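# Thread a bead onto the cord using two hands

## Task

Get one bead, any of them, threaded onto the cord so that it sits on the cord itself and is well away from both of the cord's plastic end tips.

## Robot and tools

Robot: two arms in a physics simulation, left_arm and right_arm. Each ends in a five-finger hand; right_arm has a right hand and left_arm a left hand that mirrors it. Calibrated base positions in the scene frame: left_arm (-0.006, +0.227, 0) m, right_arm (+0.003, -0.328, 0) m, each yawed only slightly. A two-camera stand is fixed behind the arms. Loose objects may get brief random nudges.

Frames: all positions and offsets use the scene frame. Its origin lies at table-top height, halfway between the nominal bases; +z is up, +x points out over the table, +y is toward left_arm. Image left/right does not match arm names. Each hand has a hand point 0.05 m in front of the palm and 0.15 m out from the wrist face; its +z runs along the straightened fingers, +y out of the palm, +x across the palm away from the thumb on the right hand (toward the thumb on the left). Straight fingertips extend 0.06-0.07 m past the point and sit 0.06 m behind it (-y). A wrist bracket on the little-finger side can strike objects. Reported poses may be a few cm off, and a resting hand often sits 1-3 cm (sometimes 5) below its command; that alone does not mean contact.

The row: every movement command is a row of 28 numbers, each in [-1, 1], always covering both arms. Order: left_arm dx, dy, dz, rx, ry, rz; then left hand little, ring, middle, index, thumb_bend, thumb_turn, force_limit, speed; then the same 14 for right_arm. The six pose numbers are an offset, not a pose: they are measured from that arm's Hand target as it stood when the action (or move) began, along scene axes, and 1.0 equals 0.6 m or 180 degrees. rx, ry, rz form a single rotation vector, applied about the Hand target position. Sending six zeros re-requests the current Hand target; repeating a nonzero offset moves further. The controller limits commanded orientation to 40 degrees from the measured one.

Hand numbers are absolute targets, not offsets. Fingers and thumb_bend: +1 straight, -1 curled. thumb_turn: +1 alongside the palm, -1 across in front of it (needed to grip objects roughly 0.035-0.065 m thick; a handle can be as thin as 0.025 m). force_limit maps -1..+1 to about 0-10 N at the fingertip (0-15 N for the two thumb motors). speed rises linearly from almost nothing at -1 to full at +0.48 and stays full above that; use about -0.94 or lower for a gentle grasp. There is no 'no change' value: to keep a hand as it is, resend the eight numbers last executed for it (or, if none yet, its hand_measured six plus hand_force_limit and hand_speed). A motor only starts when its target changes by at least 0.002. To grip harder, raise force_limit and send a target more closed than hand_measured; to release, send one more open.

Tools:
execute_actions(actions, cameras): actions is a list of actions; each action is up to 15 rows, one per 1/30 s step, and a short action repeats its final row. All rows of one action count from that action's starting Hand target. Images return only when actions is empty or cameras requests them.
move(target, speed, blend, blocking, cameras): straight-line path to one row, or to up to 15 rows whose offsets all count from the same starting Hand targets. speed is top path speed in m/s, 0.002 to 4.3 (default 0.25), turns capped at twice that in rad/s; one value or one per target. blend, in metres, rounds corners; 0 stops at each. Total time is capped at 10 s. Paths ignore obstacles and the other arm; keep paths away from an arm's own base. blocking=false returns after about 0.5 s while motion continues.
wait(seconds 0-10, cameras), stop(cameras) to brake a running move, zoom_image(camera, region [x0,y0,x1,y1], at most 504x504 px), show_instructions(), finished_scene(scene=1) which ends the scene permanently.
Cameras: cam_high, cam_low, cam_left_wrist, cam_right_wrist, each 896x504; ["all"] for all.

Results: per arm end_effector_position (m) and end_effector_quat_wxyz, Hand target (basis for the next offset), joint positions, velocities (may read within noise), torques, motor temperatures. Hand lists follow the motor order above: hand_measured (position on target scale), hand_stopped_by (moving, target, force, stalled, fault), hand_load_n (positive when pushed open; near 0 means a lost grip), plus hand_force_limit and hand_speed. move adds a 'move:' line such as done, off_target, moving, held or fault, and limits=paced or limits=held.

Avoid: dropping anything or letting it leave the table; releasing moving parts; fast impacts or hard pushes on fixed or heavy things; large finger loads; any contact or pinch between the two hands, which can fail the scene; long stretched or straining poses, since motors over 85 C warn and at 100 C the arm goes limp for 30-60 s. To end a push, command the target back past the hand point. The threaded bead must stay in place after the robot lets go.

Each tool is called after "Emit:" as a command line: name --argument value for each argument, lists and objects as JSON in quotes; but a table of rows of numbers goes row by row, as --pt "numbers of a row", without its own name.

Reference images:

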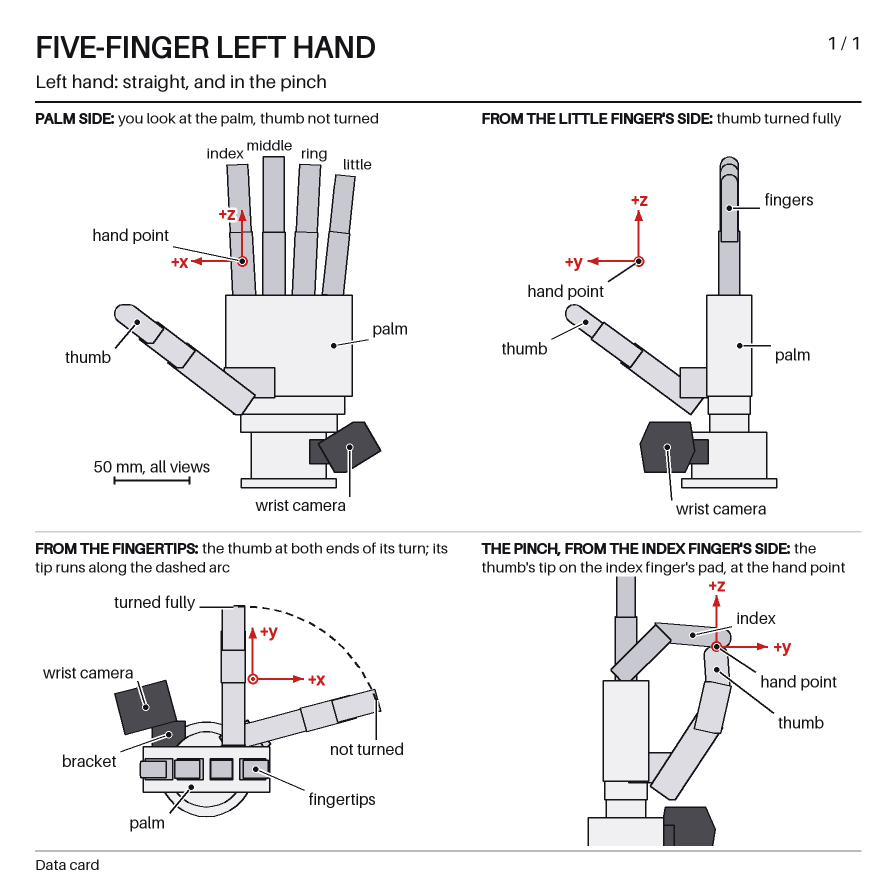

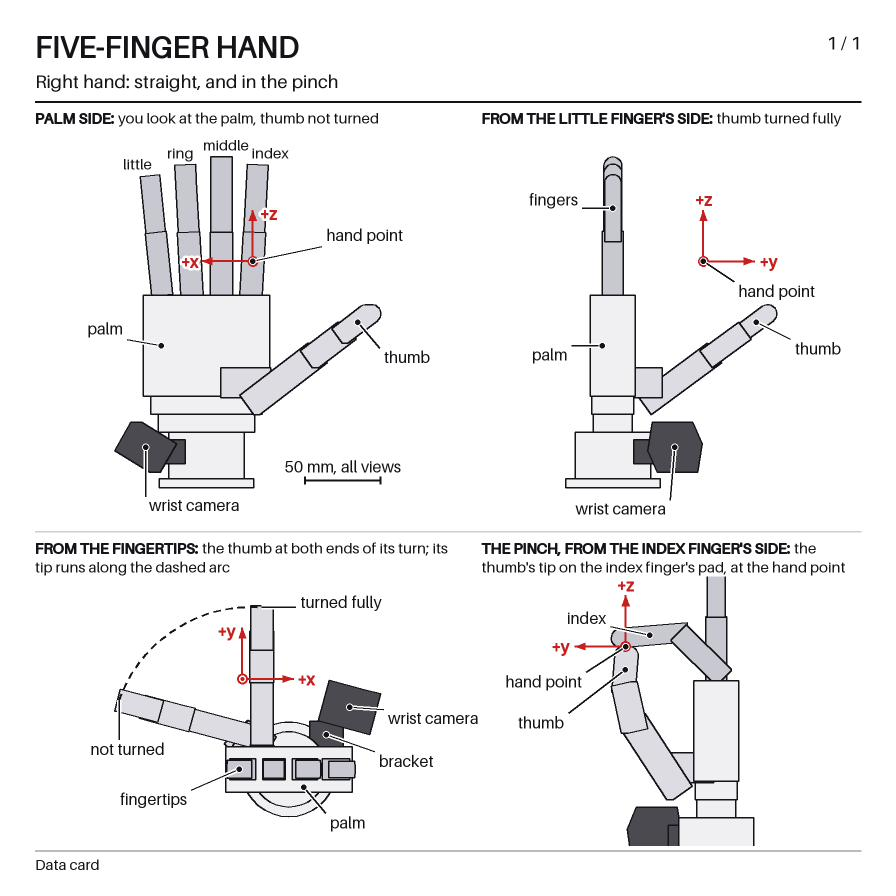

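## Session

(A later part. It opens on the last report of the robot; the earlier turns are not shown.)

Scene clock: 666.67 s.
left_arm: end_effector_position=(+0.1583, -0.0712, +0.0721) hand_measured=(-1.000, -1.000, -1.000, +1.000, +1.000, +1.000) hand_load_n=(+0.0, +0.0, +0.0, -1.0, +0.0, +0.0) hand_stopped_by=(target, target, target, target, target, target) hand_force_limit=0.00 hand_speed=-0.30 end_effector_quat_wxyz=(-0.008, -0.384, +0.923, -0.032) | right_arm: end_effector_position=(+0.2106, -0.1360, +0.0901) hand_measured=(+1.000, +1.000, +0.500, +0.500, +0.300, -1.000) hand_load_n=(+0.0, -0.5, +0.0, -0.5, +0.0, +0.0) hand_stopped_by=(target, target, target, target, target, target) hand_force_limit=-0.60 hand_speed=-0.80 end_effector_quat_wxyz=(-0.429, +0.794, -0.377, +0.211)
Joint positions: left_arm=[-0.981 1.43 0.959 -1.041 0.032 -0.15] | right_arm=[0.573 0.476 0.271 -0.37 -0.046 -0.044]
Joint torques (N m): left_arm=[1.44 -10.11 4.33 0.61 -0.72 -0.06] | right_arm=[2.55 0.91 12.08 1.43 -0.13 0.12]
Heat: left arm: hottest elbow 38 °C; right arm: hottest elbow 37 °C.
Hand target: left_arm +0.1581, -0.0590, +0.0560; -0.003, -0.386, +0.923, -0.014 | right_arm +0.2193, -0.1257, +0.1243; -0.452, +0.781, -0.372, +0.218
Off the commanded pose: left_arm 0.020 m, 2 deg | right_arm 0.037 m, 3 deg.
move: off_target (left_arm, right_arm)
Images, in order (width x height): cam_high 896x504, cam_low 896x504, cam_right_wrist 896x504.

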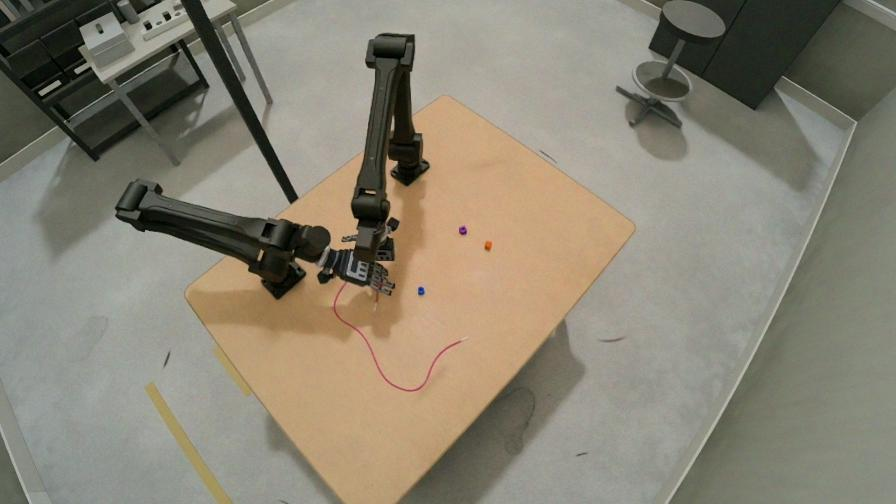

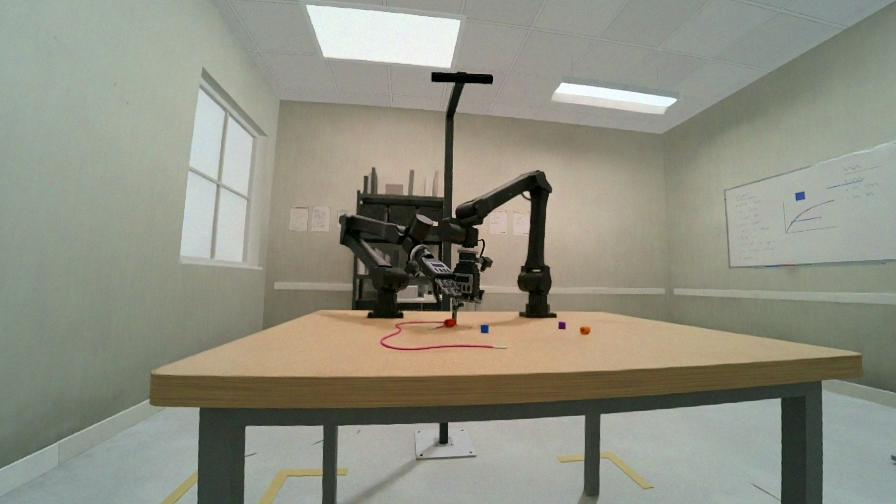

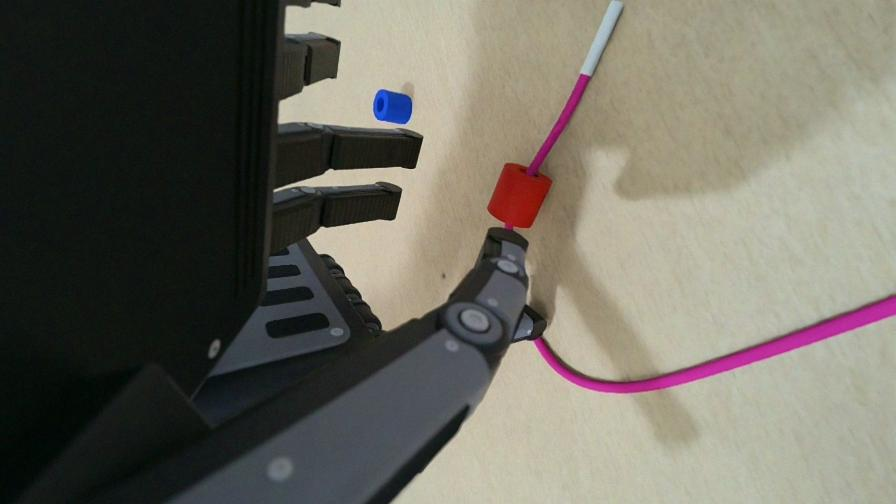

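Emit:
move --pt "0.0 0 0 0 0 0 -1 -1 -1 1 1 1 0 -0.3 0.05 -0.1 0.05 0 0 0 1 1 0.5 0.5 0.3 -1 -0.6 -0.8" --pt "0.0 0 0 0 0 0 -1 -1 -1 1 1 1 0 -0.3 0.05 -0.25 0.15 0 0 0 1 1 0.5 0.5 0.3 -1 -0.6 -0.8" --cameras '["all"]' --speed 0.1

Emit:
zoom_image --camera "cam_high" --region '[320, 230, 440, 350]'

Scene clock: 674.00 s.
left_arm: end_effector_position=(+0.1583, -0.0712, +0.0721) hand_measured=(-1.000, -1.000, -1.000, +1.000, +1.000, +1.000) hand_load_n=(+0.0, +0.0, +0.0, -0.5, +0.0, +0.0) hand_stopped_by=(target, target, target, target, target, target) hand_force_limit=0.00 hand_speed=-0.30 end_effector_quat_wxyz=(-0.008, -0.384, +0.923, -0.032) | right_arm: end_effector_position=(+0.2274, -0.1658, +0.1119) hand_measured=(+1.000, +1.000, +0.500, +0.500, +0.300, -1.000) hand_load_n=(+0.0, +0.0, +0.0, +0.0, +0.0, +0.0) hand_stopped_by=(target, target, target, target, target, target) hand_force_limit=-0.60 hand_speed=-0.80 end_effector_quat_wxyz=(-0.440, +0.784, -0.393, +0.195)
Joint positions: left_arm=[-0.981 1.43 0.959 -1.041 0.032 -0.15] | right_arm=[0.307 0.465 0.323 -0.452 -0.285 -0.139]
Joint torques (N m): left_arm=[1.26 -10.05 4.34 0.61 -0.72 -0.04] | right_arm=[2.61 2.02 8.21 1.76 -0.34 0.01]
Heat: left arm: hottest elbow 37 °C; right arm: hottest elbow 39 °C.
Hand target: left_arm +0.1581, -0.0590, +0.0560; -0.003, -0.386, +0.923, -0.014 | right_arm +0.2252, -0.1627, +0.1117; -0.442, +0.786, -0.388, +0.191 (not the last commanded pose)
Off the commanded pose: left_arm 0.020 m, 2 deg | right_arm 0.152 m, 4 deg.
move: held (right_arm; a check stopped the path), off_target (left_arm); path passed 0 of 2 targets; limits=held
pose unreachable (right arm): on one or more control steps of this call, first in action 0 (counted from 0), this arm could not follow its commanded pose, so it was not sent that pose on those steps. It may still have moved: this result reports where it is.
cause: moving toward the commanded pose would bring a part of the arm too close to another arm (a part of this arm just beyond joint 6 (wrist roll) and a part of the left arm just beyond its joint 4 (wrist pitch), along the way the arms are being sent, or toward where that arm still pushes).

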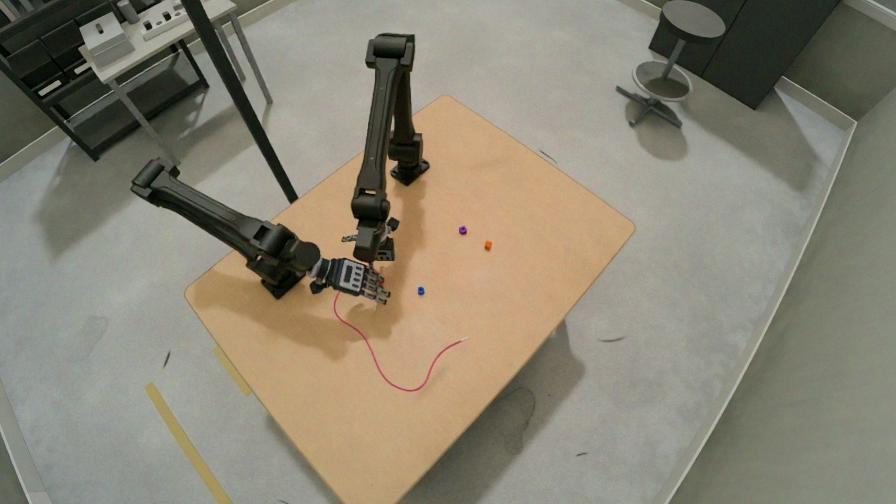

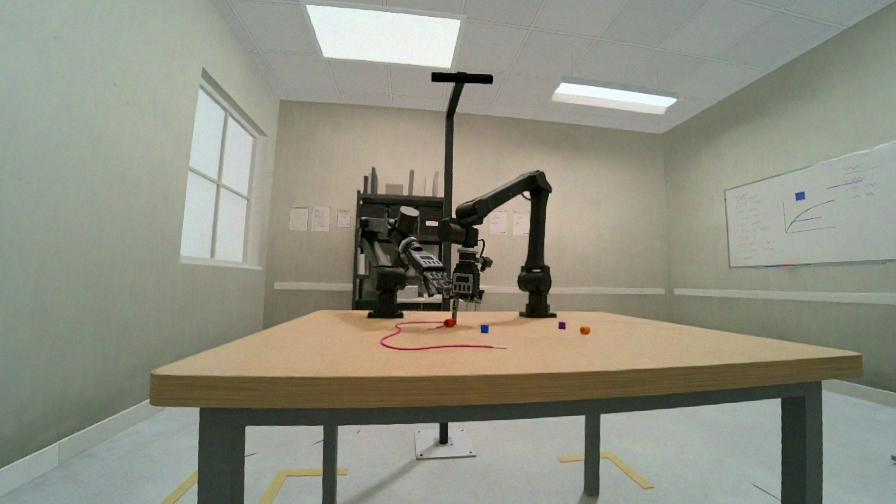

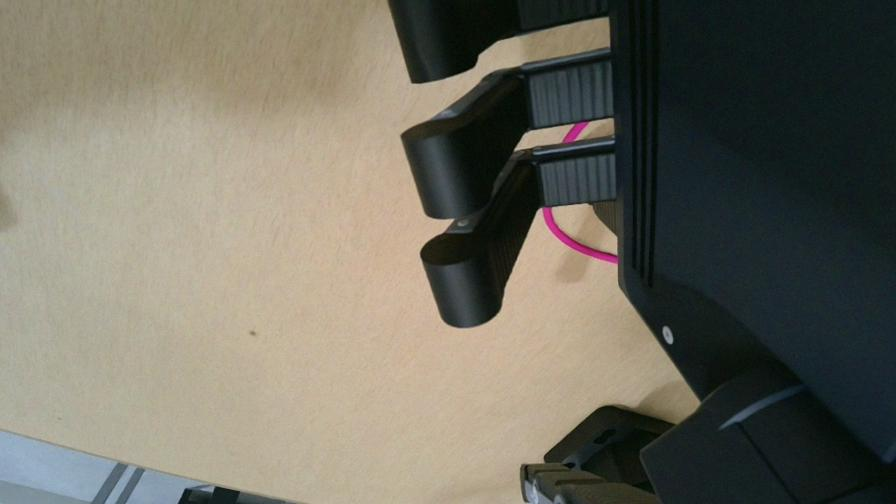

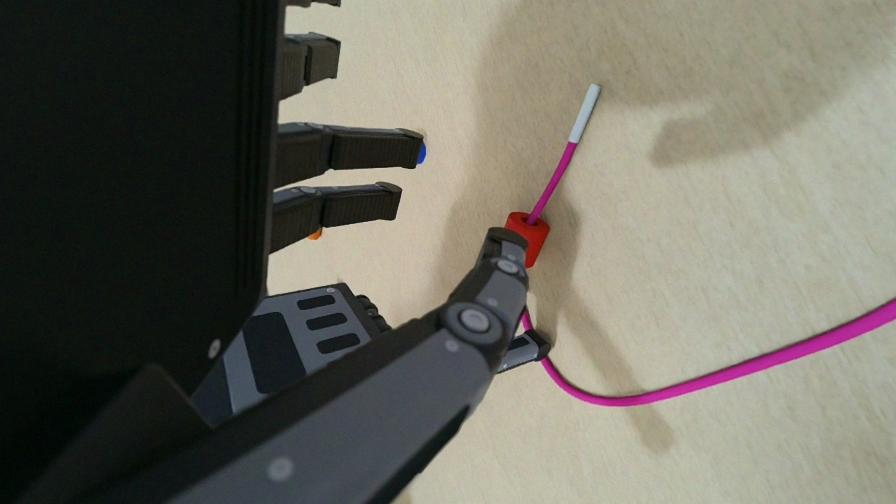

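Scaled by 4.200 from the camera's 896x504 image, which has a finer 1280x720 frame.

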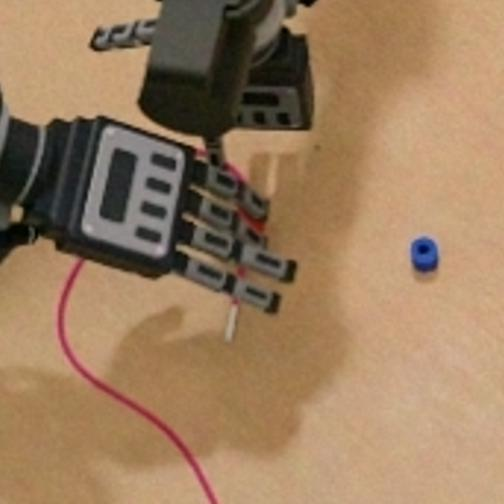

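Emit:
move --pt "0.0 0 0.07 0 0 0 -1 -1 -1 1 1 1 0 -0.3 0 0 0 0 0 0 1 1 0.5 0.5 0.3 -1 -0.6 -0.8" --pt "-0.05 0.2 0.2 0 0 0 -1 -1 -1 1 1 1 0 -0.3 0 0 0 0 0 0 1 1 0.5 0.5 0.3 -1 -0.6 -0.8" --cameras '["cam_high","cam_right_wrist"]' --speed 0.1

Emit:
zoom_image --camera "cam_high" --region '[320, 230, 440, 350]'

Scene clock: 682.30 s.
left_arm: end_effector_position=(+0.1312, +0.0540, +0.1785) hand_measured=(-1.000, -1.000, -1.000, +1.000, +1.000, +1.000) hand_load_n=(+0.0, +0.0, +0.0, +0.0, +0.0, +0.0) hand_stopped_by=(target, target, target, target, target, target) hand_force_limit=0.00 hand_speed=-0.30 end_effector_quat_wxyz=(+0.002, -0.383, +0.923, -0.023) | right_arm: end_effector_position=(+0.2274, -0.1658, +0.1119) hand_measured=(+1.000, +1.000, +0.500, +0.500, +0.300, -1.000) hand_load_n=(+0.0, +0.0, +0.0, +0.0, +0.0, +0.0) hand_stopped_by=(target, target, target, target, target, target) hand_force_limit=-0.60 hand_speed=-0.80 end_effector_quat_wxyz=(-0.440, +0.784, -0.393, +0.195)
Joint positions: left_arm=[-0.803 1.038 0.926 -1.415 0.016 0.031] | right_arm=[0.307 0.465 0.323 -0.452 -0.285 -0.139]
Joint torques (N m): left_arm=[1.79 -6.3 6.46 -0.57 -0.02 -0.05] | right_arm=[3.08 1.96 8.13 1.77 -0.32 0.02]
Heat: left arm: hottest elbow 37 °C; right arm: hottest elbow 40 °C.
Hand target: left_arm +0.1281, +0.0610, +0.1760; -0.003, -0.386, +0.922, -0.014 | right_arm +0.2252, -0.1627, +0.1117; -0.442, +0.786, -0.388, +0.191
Off the commanded pose: left_arm 0.008 m, 1 deg | right_arm 0.004 m, 1 deg.
move: done
Images, in order (width x height): cam_high 896x504, cam_right_wrist 896x504.

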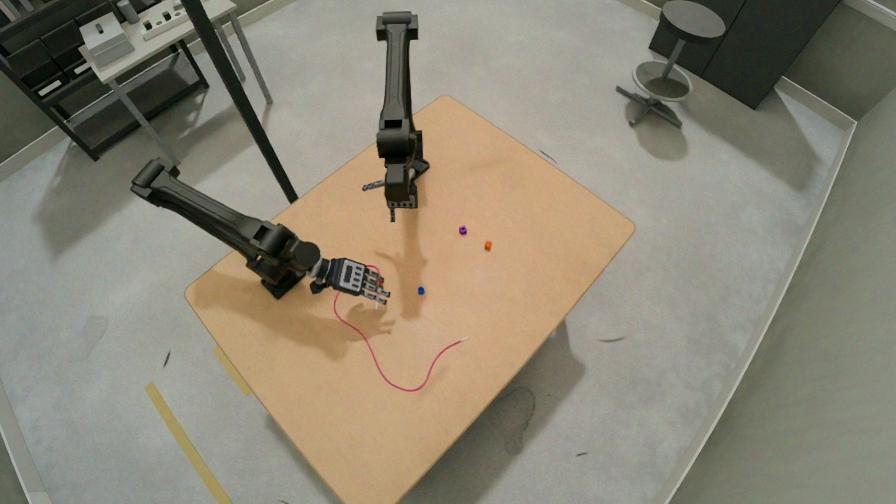

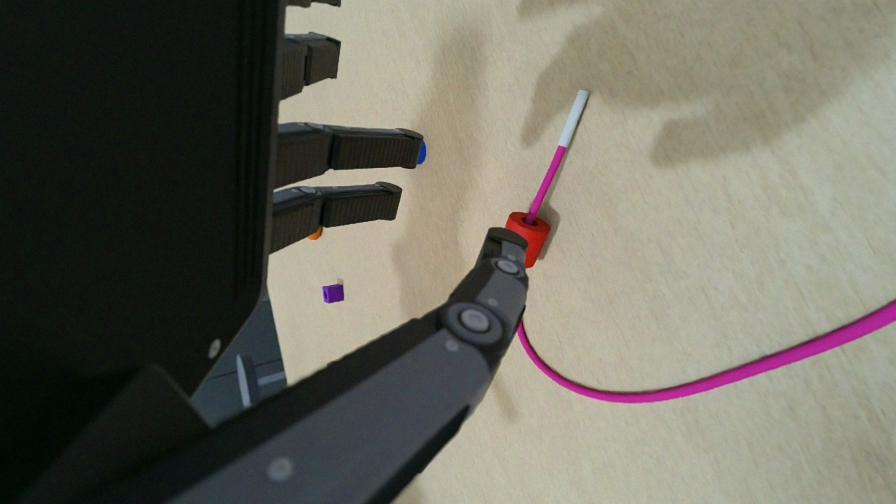

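Scaled by 4.200 from the camera's 896x504 image, which has a finer 1280x720 frame.

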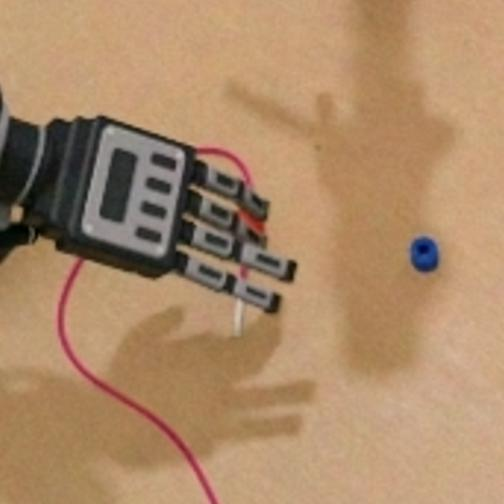

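Now move the right hand up and away.

Emit:
move --pt "0 0 0 0 0 0 -1 -1 -1 1 1 1 0 -0.3 0 0 0.12 0 0 0 1 1 0.5 0.5 0.3 -1 -0.6 -0.8" --pt "0 0 0 0 0 0 -1 -1 -1 1 1 1 0 -0.3 0.15 -0.28 0.2 0 0 0 1 1 0.5 0.5 0.3 -1 -0.6 -0.8" --cameras '["all"]' --speed 0.15

Emit:
zoom_image --camera "cam_high" --region '[340, 250, 410, 320]'

Emit:
zoom_image --camera "cam_low" --region '[400, 300, 500, 350]'

Scene clock: 697.37 s.
left_arm: end_effector_position=(+0.1312, +0.0541, +0.1785) hand_measured=(-1.000, -1.000, -1.000, +1.000, +1.000, +1.000) hand_load_n=(+0.0, +0.0, +0.0, +0.0, -0.5, +0.0) hand_stopped_by=(target, target, target, target, target, target) hand_force_limit=0.00 hand_speed=-0.30 end_effector_quat_wxyz=(+0.002, -0.383, +0.924, -0.023) | right_arm: end_effector_position=(+0.3037, -0.3224, +0.2095) hand_measured=(+1.000, +1.000, +0.500, +0.500, +0.300, -1.000) hand_load_n=(+0.0, +0.0, +0.0, +0.0, +0.0, +0.0) hand_stopped_by=(target, target, target, target, target, target) hand_force_limit=-0.60 hand_speed=-0.80 end_effector_quat_wxyz=(-0.443, +0.784, -0.401, +0.169)
Joint positions: left_arm=[-0.803 1.038 0.926 -1.415 0.016 0.032] | right_arm=[-0.487 0.891 0.786 -0.941 -0.88 -0.817]
Joint torques (N m): left_arm=[1.73 -6.18 6.43 -0.61 0 -0.04] | right_arm=[1.2 -2.37 11.48 0.68 -0.91 -0.17]
Motor temperatures (°C): left_arm=[24 31 37 27 24 26] | right_arm=[25 26 41 23 25 25]
Heat: left arm: hottest elbow 37 °C; right arm: hottest elbow 41 °C.
Hand target: left_arm +0.1281, +0.0610, +0.1760; -0.003, -0.386, +0.923, -0.014 | right_arm +0.3152, -0.3307, +0.2318; -0.442, +0.786, -0.388, +0.191
Off the commanded pose: left_arm 0.008 m, 1 deg | right_arm 0.026 m, 3 deg.
move: off_target (right_arm)

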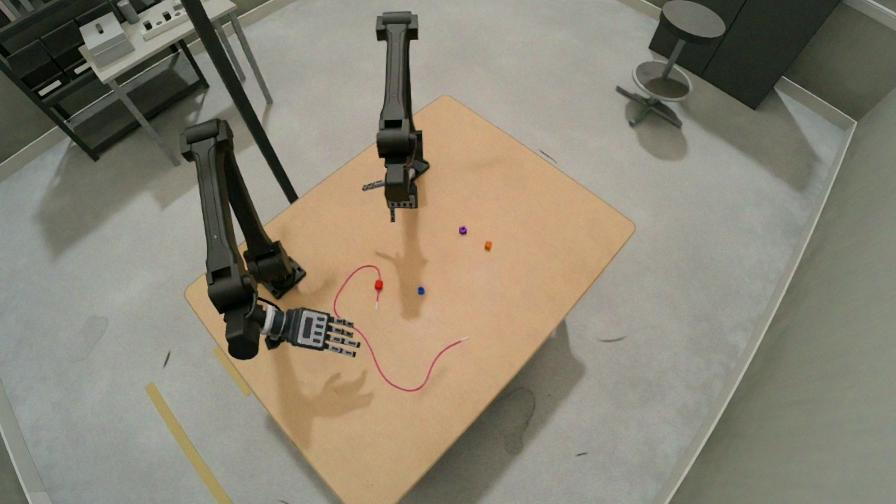

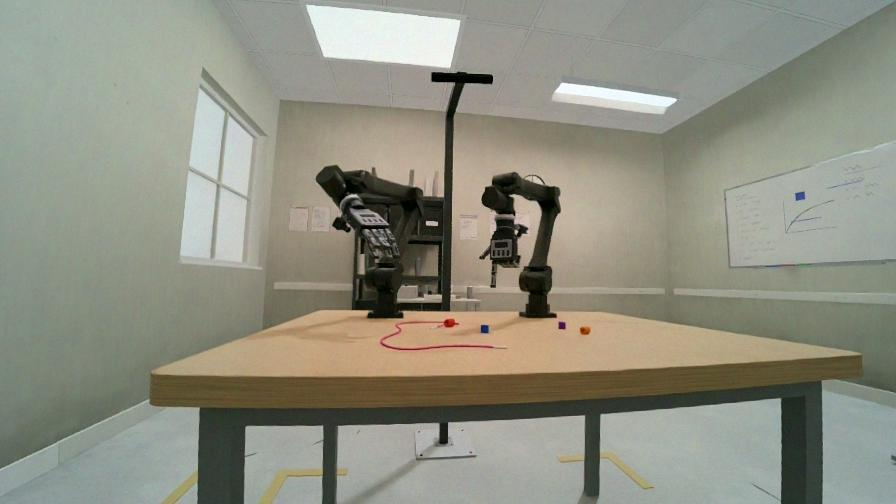

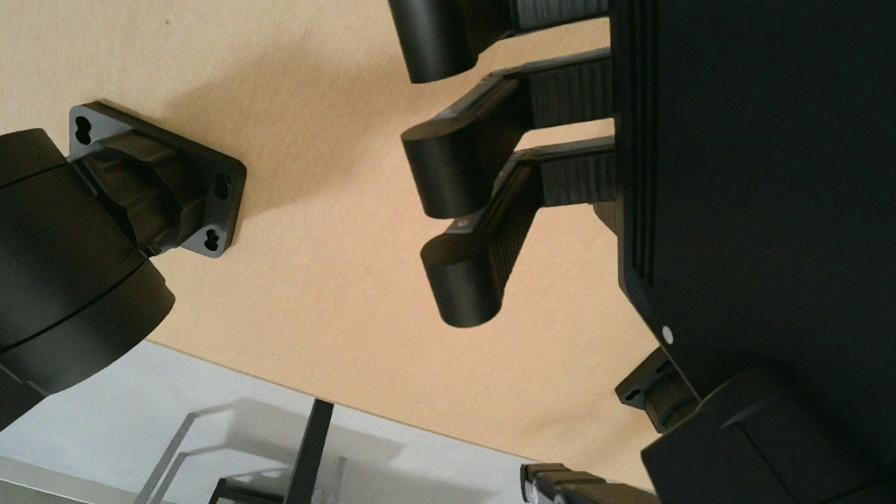

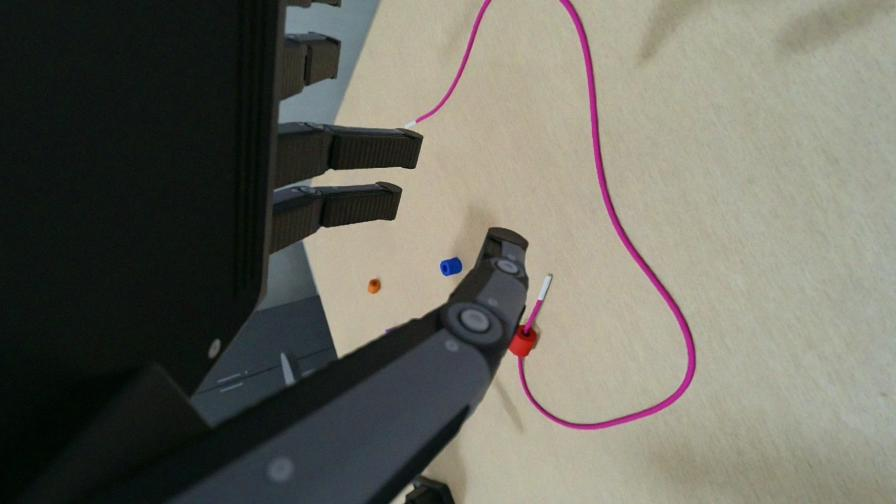

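Scaled by 7.200 from the camera's 896x504 image, which has a finer 1280x720 frame.

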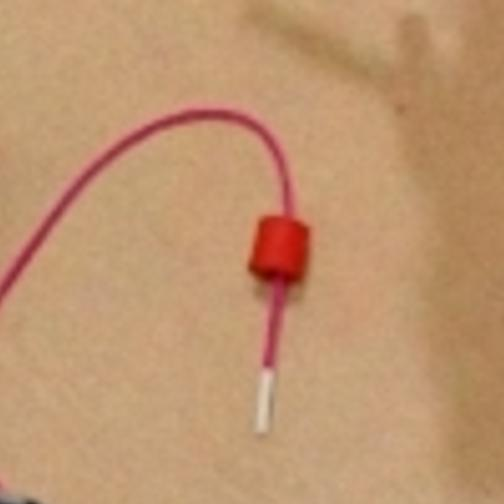

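Scaled by 5.040 from the camera's 896x504 image, which has a finer 1280x720 frame.

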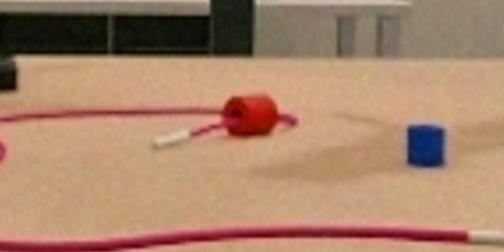

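Emit:
finished_scene

The scene is finished: the task was done.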